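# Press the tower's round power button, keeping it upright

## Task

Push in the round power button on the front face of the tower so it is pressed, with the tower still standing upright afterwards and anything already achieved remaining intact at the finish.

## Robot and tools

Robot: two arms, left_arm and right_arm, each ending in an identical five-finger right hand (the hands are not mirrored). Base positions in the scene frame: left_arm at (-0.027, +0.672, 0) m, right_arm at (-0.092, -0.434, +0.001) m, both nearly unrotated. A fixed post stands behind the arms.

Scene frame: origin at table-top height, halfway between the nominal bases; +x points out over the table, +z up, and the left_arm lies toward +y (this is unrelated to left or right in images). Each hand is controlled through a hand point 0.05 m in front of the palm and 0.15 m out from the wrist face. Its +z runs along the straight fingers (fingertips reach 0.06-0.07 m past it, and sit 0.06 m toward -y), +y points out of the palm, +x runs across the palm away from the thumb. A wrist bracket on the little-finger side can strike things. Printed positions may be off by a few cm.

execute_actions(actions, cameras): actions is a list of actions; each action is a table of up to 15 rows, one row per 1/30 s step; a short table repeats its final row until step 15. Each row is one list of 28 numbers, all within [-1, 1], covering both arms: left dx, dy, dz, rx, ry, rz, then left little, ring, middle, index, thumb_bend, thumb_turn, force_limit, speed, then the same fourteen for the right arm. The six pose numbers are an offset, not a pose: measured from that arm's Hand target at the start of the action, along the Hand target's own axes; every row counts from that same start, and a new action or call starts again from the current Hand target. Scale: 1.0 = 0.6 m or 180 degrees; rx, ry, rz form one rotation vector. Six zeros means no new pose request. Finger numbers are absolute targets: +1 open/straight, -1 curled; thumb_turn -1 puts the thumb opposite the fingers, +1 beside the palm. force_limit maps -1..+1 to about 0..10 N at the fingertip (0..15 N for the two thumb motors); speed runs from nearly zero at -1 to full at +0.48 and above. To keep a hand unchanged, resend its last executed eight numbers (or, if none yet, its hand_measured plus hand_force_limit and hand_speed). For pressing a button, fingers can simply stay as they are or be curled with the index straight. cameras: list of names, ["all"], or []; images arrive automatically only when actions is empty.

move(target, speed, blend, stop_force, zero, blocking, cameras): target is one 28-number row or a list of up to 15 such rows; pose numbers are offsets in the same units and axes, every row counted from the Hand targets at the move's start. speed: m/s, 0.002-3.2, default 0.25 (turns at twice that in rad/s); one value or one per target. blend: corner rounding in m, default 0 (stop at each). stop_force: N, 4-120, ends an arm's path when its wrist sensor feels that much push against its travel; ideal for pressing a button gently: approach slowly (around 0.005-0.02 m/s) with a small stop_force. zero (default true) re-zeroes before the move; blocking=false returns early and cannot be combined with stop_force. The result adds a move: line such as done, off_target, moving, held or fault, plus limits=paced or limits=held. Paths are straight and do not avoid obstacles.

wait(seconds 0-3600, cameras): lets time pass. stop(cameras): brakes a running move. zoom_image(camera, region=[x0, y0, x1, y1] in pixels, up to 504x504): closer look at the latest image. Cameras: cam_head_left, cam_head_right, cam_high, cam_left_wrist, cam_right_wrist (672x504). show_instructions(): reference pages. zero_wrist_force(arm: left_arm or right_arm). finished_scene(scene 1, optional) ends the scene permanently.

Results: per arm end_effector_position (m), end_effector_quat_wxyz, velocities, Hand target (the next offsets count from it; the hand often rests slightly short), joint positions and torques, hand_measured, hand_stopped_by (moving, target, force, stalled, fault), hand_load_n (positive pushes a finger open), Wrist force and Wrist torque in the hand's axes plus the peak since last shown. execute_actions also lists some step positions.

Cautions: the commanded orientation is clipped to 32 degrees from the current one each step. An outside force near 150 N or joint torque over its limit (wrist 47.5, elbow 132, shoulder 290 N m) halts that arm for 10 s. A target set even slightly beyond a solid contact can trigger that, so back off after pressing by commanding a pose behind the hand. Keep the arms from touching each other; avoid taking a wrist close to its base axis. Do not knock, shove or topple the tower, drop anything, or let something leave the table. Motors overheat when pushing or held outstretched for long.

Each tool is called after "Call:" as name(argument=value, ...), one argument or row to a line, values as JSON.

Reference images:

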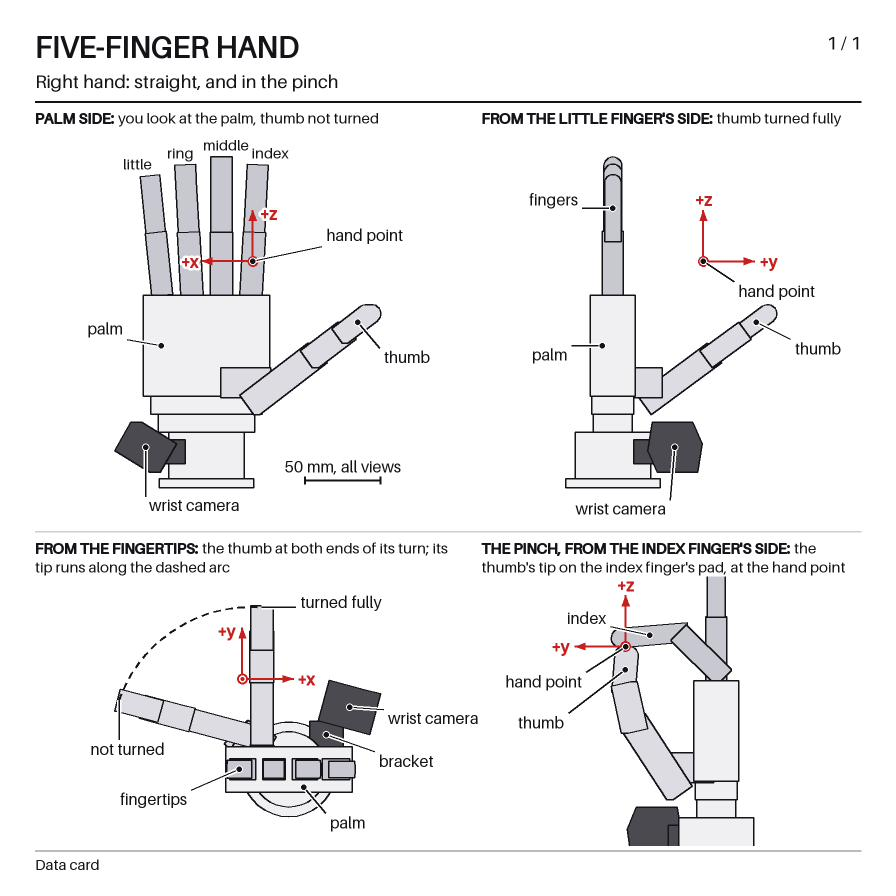

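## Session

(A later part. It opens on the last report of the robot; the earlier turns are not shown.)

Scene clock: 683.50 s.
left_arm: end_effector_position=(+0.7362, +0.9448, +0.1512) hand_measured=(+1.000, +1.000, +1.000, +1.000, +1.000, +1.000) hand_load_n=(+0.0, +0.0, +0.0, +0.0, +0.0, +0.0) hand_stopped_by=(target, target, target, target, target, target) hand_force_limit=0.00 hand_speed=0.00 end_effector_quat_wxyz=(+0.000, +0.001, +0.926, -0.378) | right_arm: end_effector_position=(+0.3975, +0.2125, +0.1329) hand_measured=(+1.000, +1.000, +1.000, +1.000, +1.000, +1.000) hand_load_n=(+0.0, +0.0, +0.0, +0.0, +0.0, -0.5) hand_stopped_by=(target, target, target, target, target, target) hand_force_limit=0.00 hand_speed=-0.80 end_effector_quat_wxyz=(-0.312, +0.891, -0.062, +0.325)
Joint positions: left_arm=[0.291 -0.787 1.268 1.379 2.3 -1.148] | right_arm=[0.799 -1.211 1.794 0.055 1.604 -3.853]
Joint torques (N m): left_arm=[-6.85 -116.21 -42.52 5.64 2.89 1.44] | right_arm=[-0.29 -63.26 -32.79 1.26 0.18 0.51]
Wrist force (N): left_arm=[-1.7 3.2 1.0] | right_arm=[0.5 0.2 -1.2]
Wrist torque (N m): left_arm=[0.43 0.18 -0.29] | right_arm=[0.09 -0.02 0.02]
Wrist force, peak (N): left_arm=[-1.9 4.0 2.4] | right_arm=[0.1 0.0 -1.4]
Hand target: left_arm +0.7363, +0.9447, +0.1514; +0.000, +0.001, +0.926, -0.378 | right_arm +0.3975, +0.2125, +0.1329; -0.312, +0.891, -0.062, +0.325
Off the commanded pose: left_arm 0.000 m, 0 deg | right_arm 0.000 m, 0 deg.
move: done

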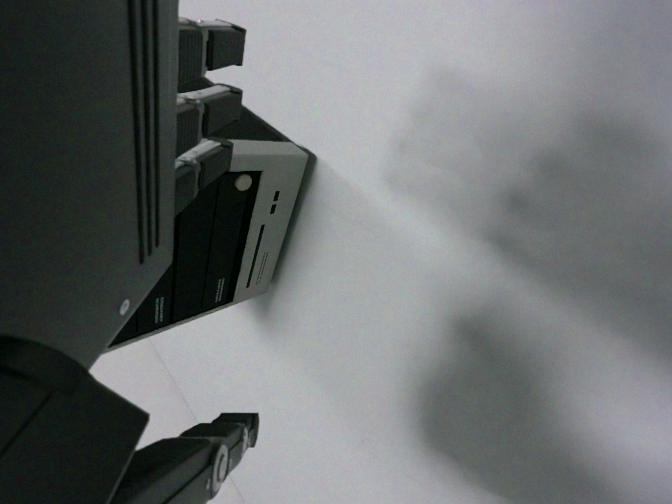

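Call:
move(
  target=[-0.1063,0.0587,0.0595,0,0,0,1,1,1,1,1,1,0,0,0,0,0,0,0,0,1,1,1,1,1,1,0,-0.8],
  speed=0.15,
  cameras=["cam_left_wrist"],
)

Call:
zoom_image(
  camera="cam_left_wrist",
  region=[150, 50, 400, 300],
)

Scene clock: 708.57 s.
left_arm: end_effector_position=(+0.8000, +0.9448, +0.1014) hand_measured=(+1.000, +1.000, +1.000, +1.000, +1.000, +1.000) hand_load_n=(+0.0, +0.0, +0.0, +0.0, +0.0, +0.0) hand_stopped_by=(target, target, target, target, target, target) hand_force_limit=0.00 hand_speed=0.00 end_effector_quat_wxyz=(+0.000, +0.001, +0.926, -0.378) | right_arm: end_effector_position=(+0.3975, +0.2125, +0.1329) hand_measured=(+1.000, +1.000, +1.000, +1.000, +1.000, +1.000) hand_load_n=(+0.0, +0.0, -0.5, +0.0, +0.0, +0.0) hand_stopped_by=(target, target, target, target, target, target) hand_force_limit=0.00 hand_speed=-0.80 end_effector_quat_wxyz=(-0.312, +0.891, -0.062, +0.325)
Joint positions: left_arm=[0.269 -0.658 1.117 1.383 2.306 -1.176] | right_arm=[0.799 -1.211 1.794 0.055 1.604 -3.853]
Joint torques (N m): left_arm=[-12.84 -90.57 -42.78 6.41 3.61 -2.01] | right_arm=[-0.15 -61.84 -32.05 1.53 0.53 0.45]
Wrist force (N): left_arm=[-1.8 3.0 1.5] | right_arm=[-0.3 0.4 -0.7]
Wrist torque (N m): left_arm=[0.37 0.19 0.02] | right_arm=[0.09 0.08 -0.02]
Wrist force, peak (N): left_arm=[-2.7 3.4 1.8] | right_arm=[0.3 0.4 -1.3]
Hand target: left_arm +0.8001, +0.9448, +0.1014; +0.000, +0.001, +0.926, -0.378 | right_arm +0.3975, +0.2125, +0.1329; -0.312, +0.891, -0.062, +0.325
Off the commanded pose: left_arm 0.000 m, 0 deg | right_arm 0.000 m, 0 deg.
move: done

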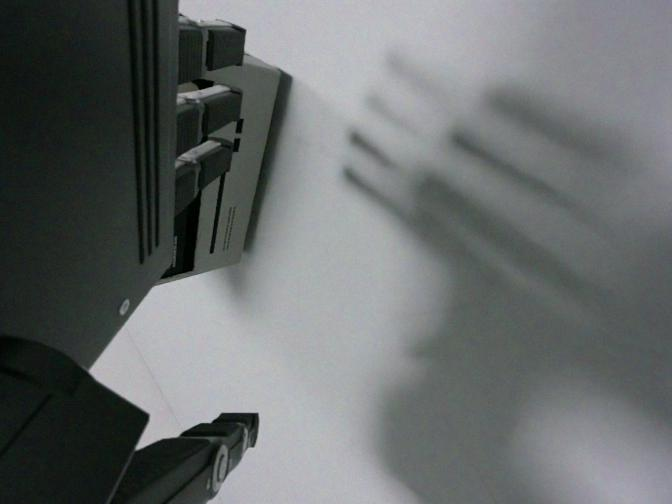

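Scaled by 2.016 from the camera's image (finer frame: 960x720).

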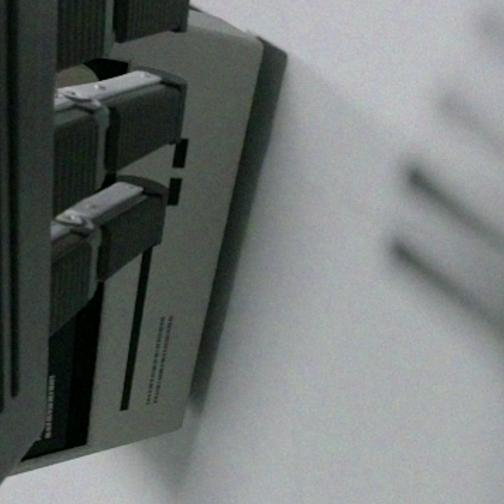

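Call:
move(
  target=[0.015,-0.0407,0.0657,0,0,0,1,1,1,1,1,1,0,0,0,0,0,0,0,0,1,1,1,1,1,1,0,-0.8],
  speed=0.04,
  stop_force=6,
  cameras=["cam_left_wrist","cam_head_left"],
)

Call:
zoom_image(
  camera="cam_left_wrist",
  region=[150, 50, 350, 250],
)

Scene clock: 755.50 s.
left_arm: end_effector_position=(+0.7910, +0.8998, +0.0902) hand_measured=(+1.000, +1.000, +1.000, +1.000, +1.000, +1.000) hand_load_n=(-0.5, +0.0, +0.0, +0.0, +0.0, +0.0) hand_stopped_by=(target, target, target, target, target, target) hand_force_limit=0.00 hand_speed=0.00 end_effector_quat_wxyz=(+0.000, +0.001, +0.926, -0.378) | right_arm: end_effector_position=(+0.3975, +0.2125, +0.1329) hand_measured=(+1.000, +1.000, +1.000, +1.000, +1.000, +1.000) hand_load_n=(+0.0, +0.0, +0.0, +0.0, +0.0, +0.0) hand_stopped_by=(target, target, target, target, target, target) hand_force_limit=0.00 hand_speed=-0.80 end_effector_quat_wxyz=(-0.312, +0.891, -0.062, +0.325)
Joint positions: left_arm=[0.222 -0.696 1.204 1.292 2.317 -1.238] | right_arm=[0.799 -1.211 1.794 0.055 1.604 -3.853]
Joint torques (N m): left_arm=[-13.6 -120.08 -28.2 2.61 3.63 -2.02] | right_arm=[-1.11 -63.47 -32.07 1.31 0.11 0.81]
Wrist force (N): left_arm=[-1.6 3.2 1.1] | right_arm=[0.5 -0.1 -0.8]
Wrist torque (N m): left_arm=[0.40 0.15 0.03] | right_arm=[0.03 -0.06 0.03]
Wrist force, peak (N): left_arm=[-2.4 3.4 1.5] | right_arm=[0.4 0.4 -1.4]
Hand target: left_arm +0.7910, +0.8998, +0.0902; +0.000, +0.001, +0.926, -0.378 | right_arm +0.3975, +0.2125, +0.1329; -0.312, +0.891, -0.062, +0.325
Off the commanded pose: left_arm 0.000 m, 0 deg | right_arm 0.000 m, 0 deg.
move: done
Images, in order (width x height): cam_head_left 672x504, cam_left_wrist 672x504.

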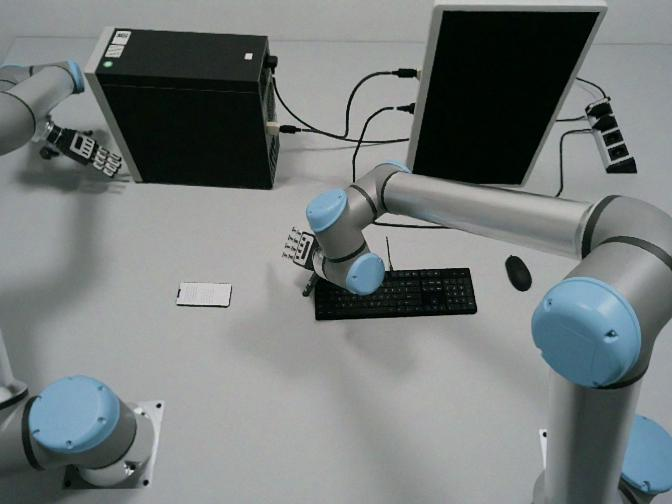

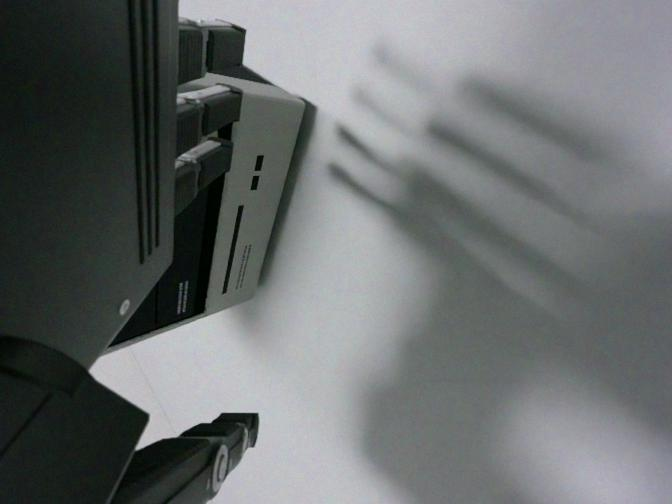

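Scaled by 2.520 from the camera's image (finer frame: 960x720).

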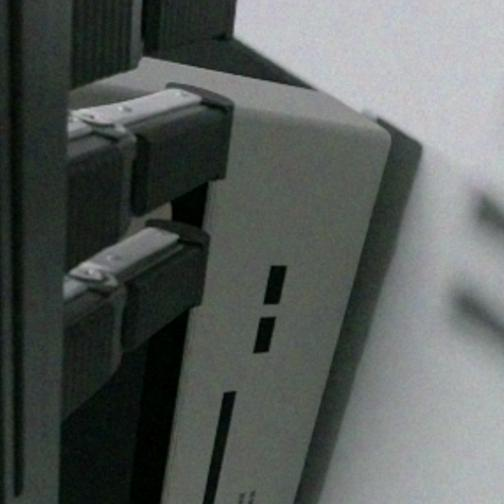

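Call:
move(
  target=[0,0,0,0,0,0,-1,-1,-1,1,1,1,0,0,0,0,0,0,0,0,1,1,1,1,1,1,0,-0.8],
  cameras=["cam_left_wrist"],
)

Call:
move(
  target=[0,-0.0476,0.0467,0,0,0,-1,-1,-1,1,1,1,0,0,0,0,0,0,0,0,1,1,1,1,1,1,0,-0.8],
  speed=0.01,
  stop_force=8,
  cameras=["cam_left_wrist","cam_head_left"],
)

Scene clock: 785.80 s.
left_arm: end_effector_position=(+0.7910, +0.8998, +0.0902) hand_measured=(-1.000, -1.000, -1.000, +1.000, +1.000, +1.000) hand_load_n=(+0.0, +0.0, +0.0, +0.0, +0.0, +0.0) hand_stopped_by=(target, target, target, target, target, target) hand_force_limit=0.00 hand_speed=0.00 end_effector_quat_wxyz=(+0.000, +0.001, +0.926, -0.378) | right_arm: end_effector_position=(+0.3975, +0.2125, +0.1329) hand_measured=(+1.000, +1.000, +1.000, +1.000, +1.000, +1.000) hand_load_n=(+0.0, +0.0, +0.0, +0.0, +0.0, +0.0) hand_stopped_by=(target, target, target, target, target, target) hand_force_limit=0.00 hand_speed=-0.80 end_effector_quat_wxyz=(-0.312, +0.891, -0.062, +0.325)
Joint positions: left_arm=[0.222 -0.696 1.204 1.292 2.317 -1.238] | right_arm=[0.799 -1.211 1.794 0.055 1.604 -3.853]
Joint torques (N m): left_arm=[-12.56 -119.36 -29.3 3.11 2.64 -2] | right_arm=[-0.33 -63.59 -32.5 1.49 0.3 1.18]
Wrist force (N): left_arm=[-2.1 3.0 1.7] | right_arm=[0.2 0.5 -0.8]
Wrist torque (N m): left_arm=[0.35 0.21 -0.01] | right_arm=[0.11 0.00 0.02]
Wrist force, peak (N): left_arm=[-2.4 3.4 1.4] | right_arm=[0.6 0.3 -1.4]
Hand target: left_arm +0.7910, +0.8998, +0.0902; +0.000, +0.001, +0.926, -0.378 | right_arm +0.3975, +0.2125, +0.1329; -0.312, +0.891, -0.062, +0.325
Off the commanded pose: left_arm 0.000 m, 0 deg | right_arm 0.000 m, 0 deg.
move: done

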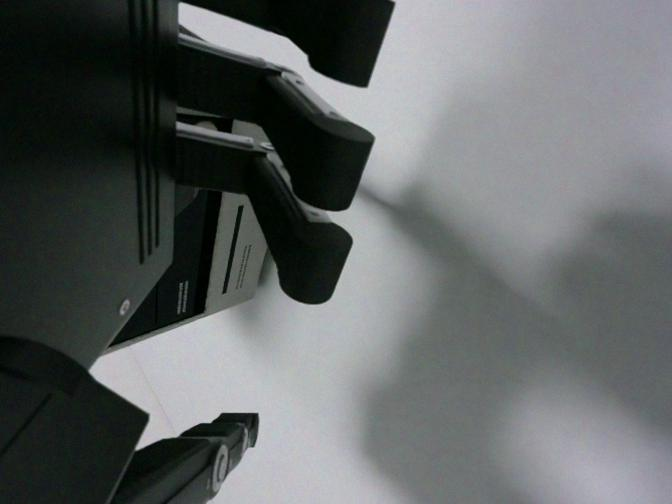

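Scene clock: 789.47 s.
left_arm: end_effector_position=(+0.7910, +0.8768, +0.0902) hand_measured=(-1.000, -1.000, -1.000, +1.000, +1.000, +1.000) hand_load_n=(+0.0, +0.0, +0.0, -6.5, +0.0, +0.0) hand_stopped_by=(target, target, target, target, target, target) hand_force_limit=0.00 hand_speed=0.00 end_effector_quat_wxyz=(+0.000, +0.001, +0.926, -0.378) | right_arm: end_effector_position=(+0.3975, +0.2125, +0.1329) hand_measured=(+1.000, +1.000, +1.000, +1.000, +1.000, +1.000) hand_load_n=(+0.0, +0.0, +0.0, +0.0, -0.5, +0.0) hand_stopped_by=(target, target, target, target, target, target) hand_force_limit=0.00 hand_speed=-0.80 end_effector_quat_wxyz=(-0.312, +0.891, -0.062, +0.325)
Joint positions: left_arm=[0.195 -0.713 1.23 1.259 2.323 -1.274] | right_arm=[0.799 -1.211 1.794 0.055 1.604 -3.853]
Joint torques (N m): left_arm=[7.19 -84.47 -41.33 6.73 0.57 2.17] | right_arm=[-0.05 -63.56 -32.47 1.81 0.13 0.89]
Wrist force (N): left_arm=[-1.7 7.9 -3.8] | right_arm=[0.5 0.7 -1.1]
Wrist torque (N m): left_arm=[0.37 0.15 -0.12] | right_arm=[0.16 -0.04 0.04]
Wrist force, peak (N): left_arm=[-2.0 8.3 -6.2] | right_arm=[0.7 0.3 -1.3]
Hand target: left_arm +0.7910, +0.8768, +0.0902; +0.000, +0.001, +0.926, -0.378 (not the last commanded pose) | right_arm +0.3975, +0.2125, +0.1329; -0.312, +0.891, -0.062, +0.325
Off the commanded pose: left_arm 0.017 m, 0 deg | right_arm 0.000 m, 0 deg.
move: contact (left_arm)
Images, in order (width x height): cam_head_left 672x504, cam_left_wrist 672x504.

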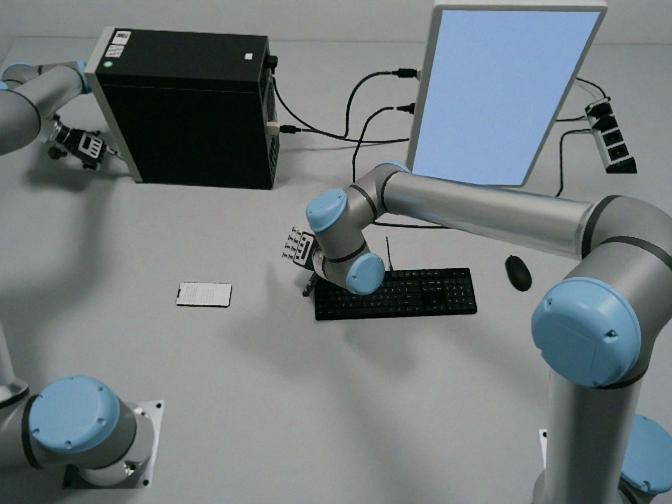

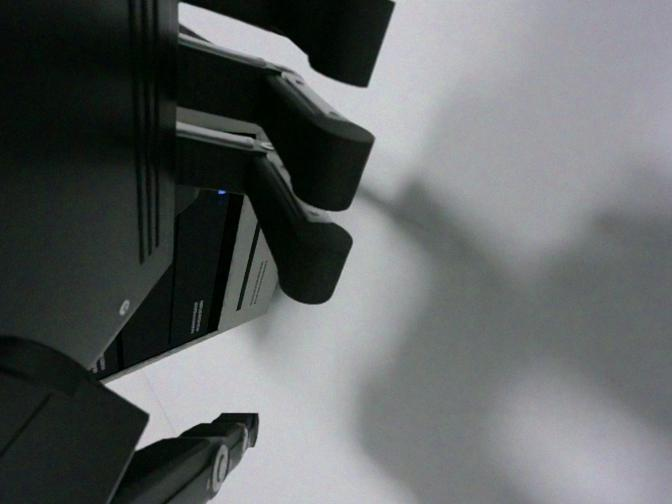

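Call:
move(
  target=[0,0.0714,-0.07,0,0,0,-1,-1,-1,1,1,1,0,0,0,0,0,0,0,0,1,1,1,1,1,1,0,-0.8],
  speed=0.06,
  cameras=["cam_left_wrist","cam_head_left","cam_high"],
)

Scene clock: 795.37 s.
left_arm: end_effector_position=(+0.7911, +0.9366, +0.0903) hand_measured=(-1.000, -1.000, -1.000, +1.000, +1.000, +1.000) hand_load_n=(+0.0, +0.0, +0.0, +0.0, +0.0, +0.0) hand_stopped_by=(target, target, target, target, target, target) hand_force_limit=0.00 hand_speed=0.00 end_effector_quat_wxyz=(+0.000, +0.001, +0.926, -0.378) | right_arm: end_effector_position=(+0.3975, +0.2125, +0.1329) hand_measured=(+1.000, +1.000, +1.000, +1.000, +1.000, +1.000) hand_load_n=(-0.5, -0.5, +0.0, +0.0, +0.0, +0.0) hand_stopped_by=(target, target, target, target, target, target) hand_force_limit=0.00 hand_speed=-0.80 end_effector_quat_wxyz=(-0.312, +0.891, -0.062, +0.325)
Joint positions: left_arm=[0.263 -0.669 1.158 1.347 2.307 -1.184] | right_arm=[0.799 -1.211 1.794 0.055 1.604 -3.853]
Joint torques (N m): left_arm=[15.53 -91.81 -42.9 6.65 -0.82 2.43] | right_arm=[-0.05 -62.44 -32.8 1.54 0.16 1.13]
Wrist force (N): left_arm=[-1.7 3.0 1.5] | right_arm=[0.0 0.5 -1.1]
Wrist torque (N m): left_arm=[0.37 0.17 -0.32] | right_arm=[0.14 0.04 0.01]
Wrist force, peak (N): left_arm=[-2.2 8.6 -3.6] | right_arm=[-0.2 0.5 -1.5]
Hand target: left_arm +0.7911, +0.9368, +0.0903; +0.000, +0.001, +0.926, -0.378 | right_arm +0.3975, +0.2125, +0.1329; -0.312, +0.891, -0.062, +0.325
Off the commanded pose: left_arm 0.000 m, 0 deg | right_arm 0.000 m, 0 deg.
move: done
Images, in order (width x height): cam_head_left 672x504, cam_high 672x504, cam_left_wrist 672x504.

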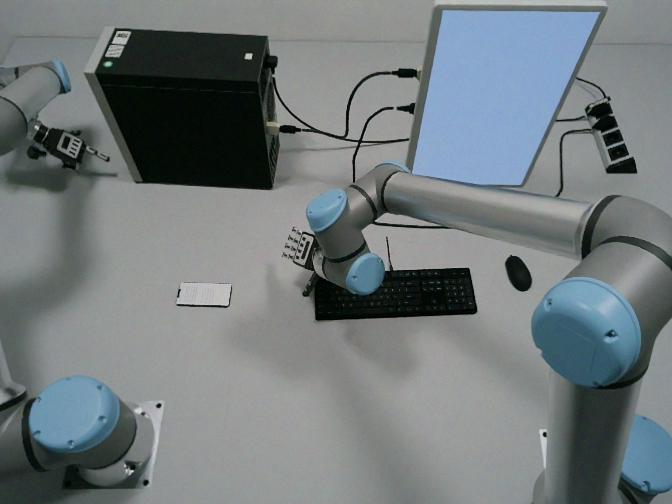

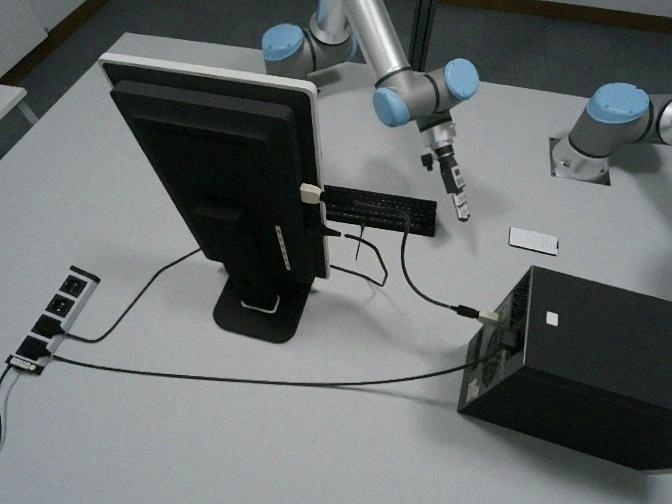

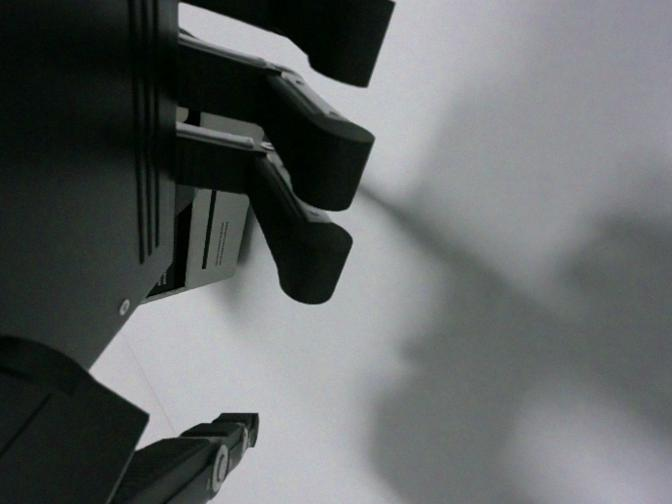

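The screen came on when I pressed, the tower is still upright, and the hand is clear of it.

Call:
finished_scene(
)

The scene is finished: the task was done.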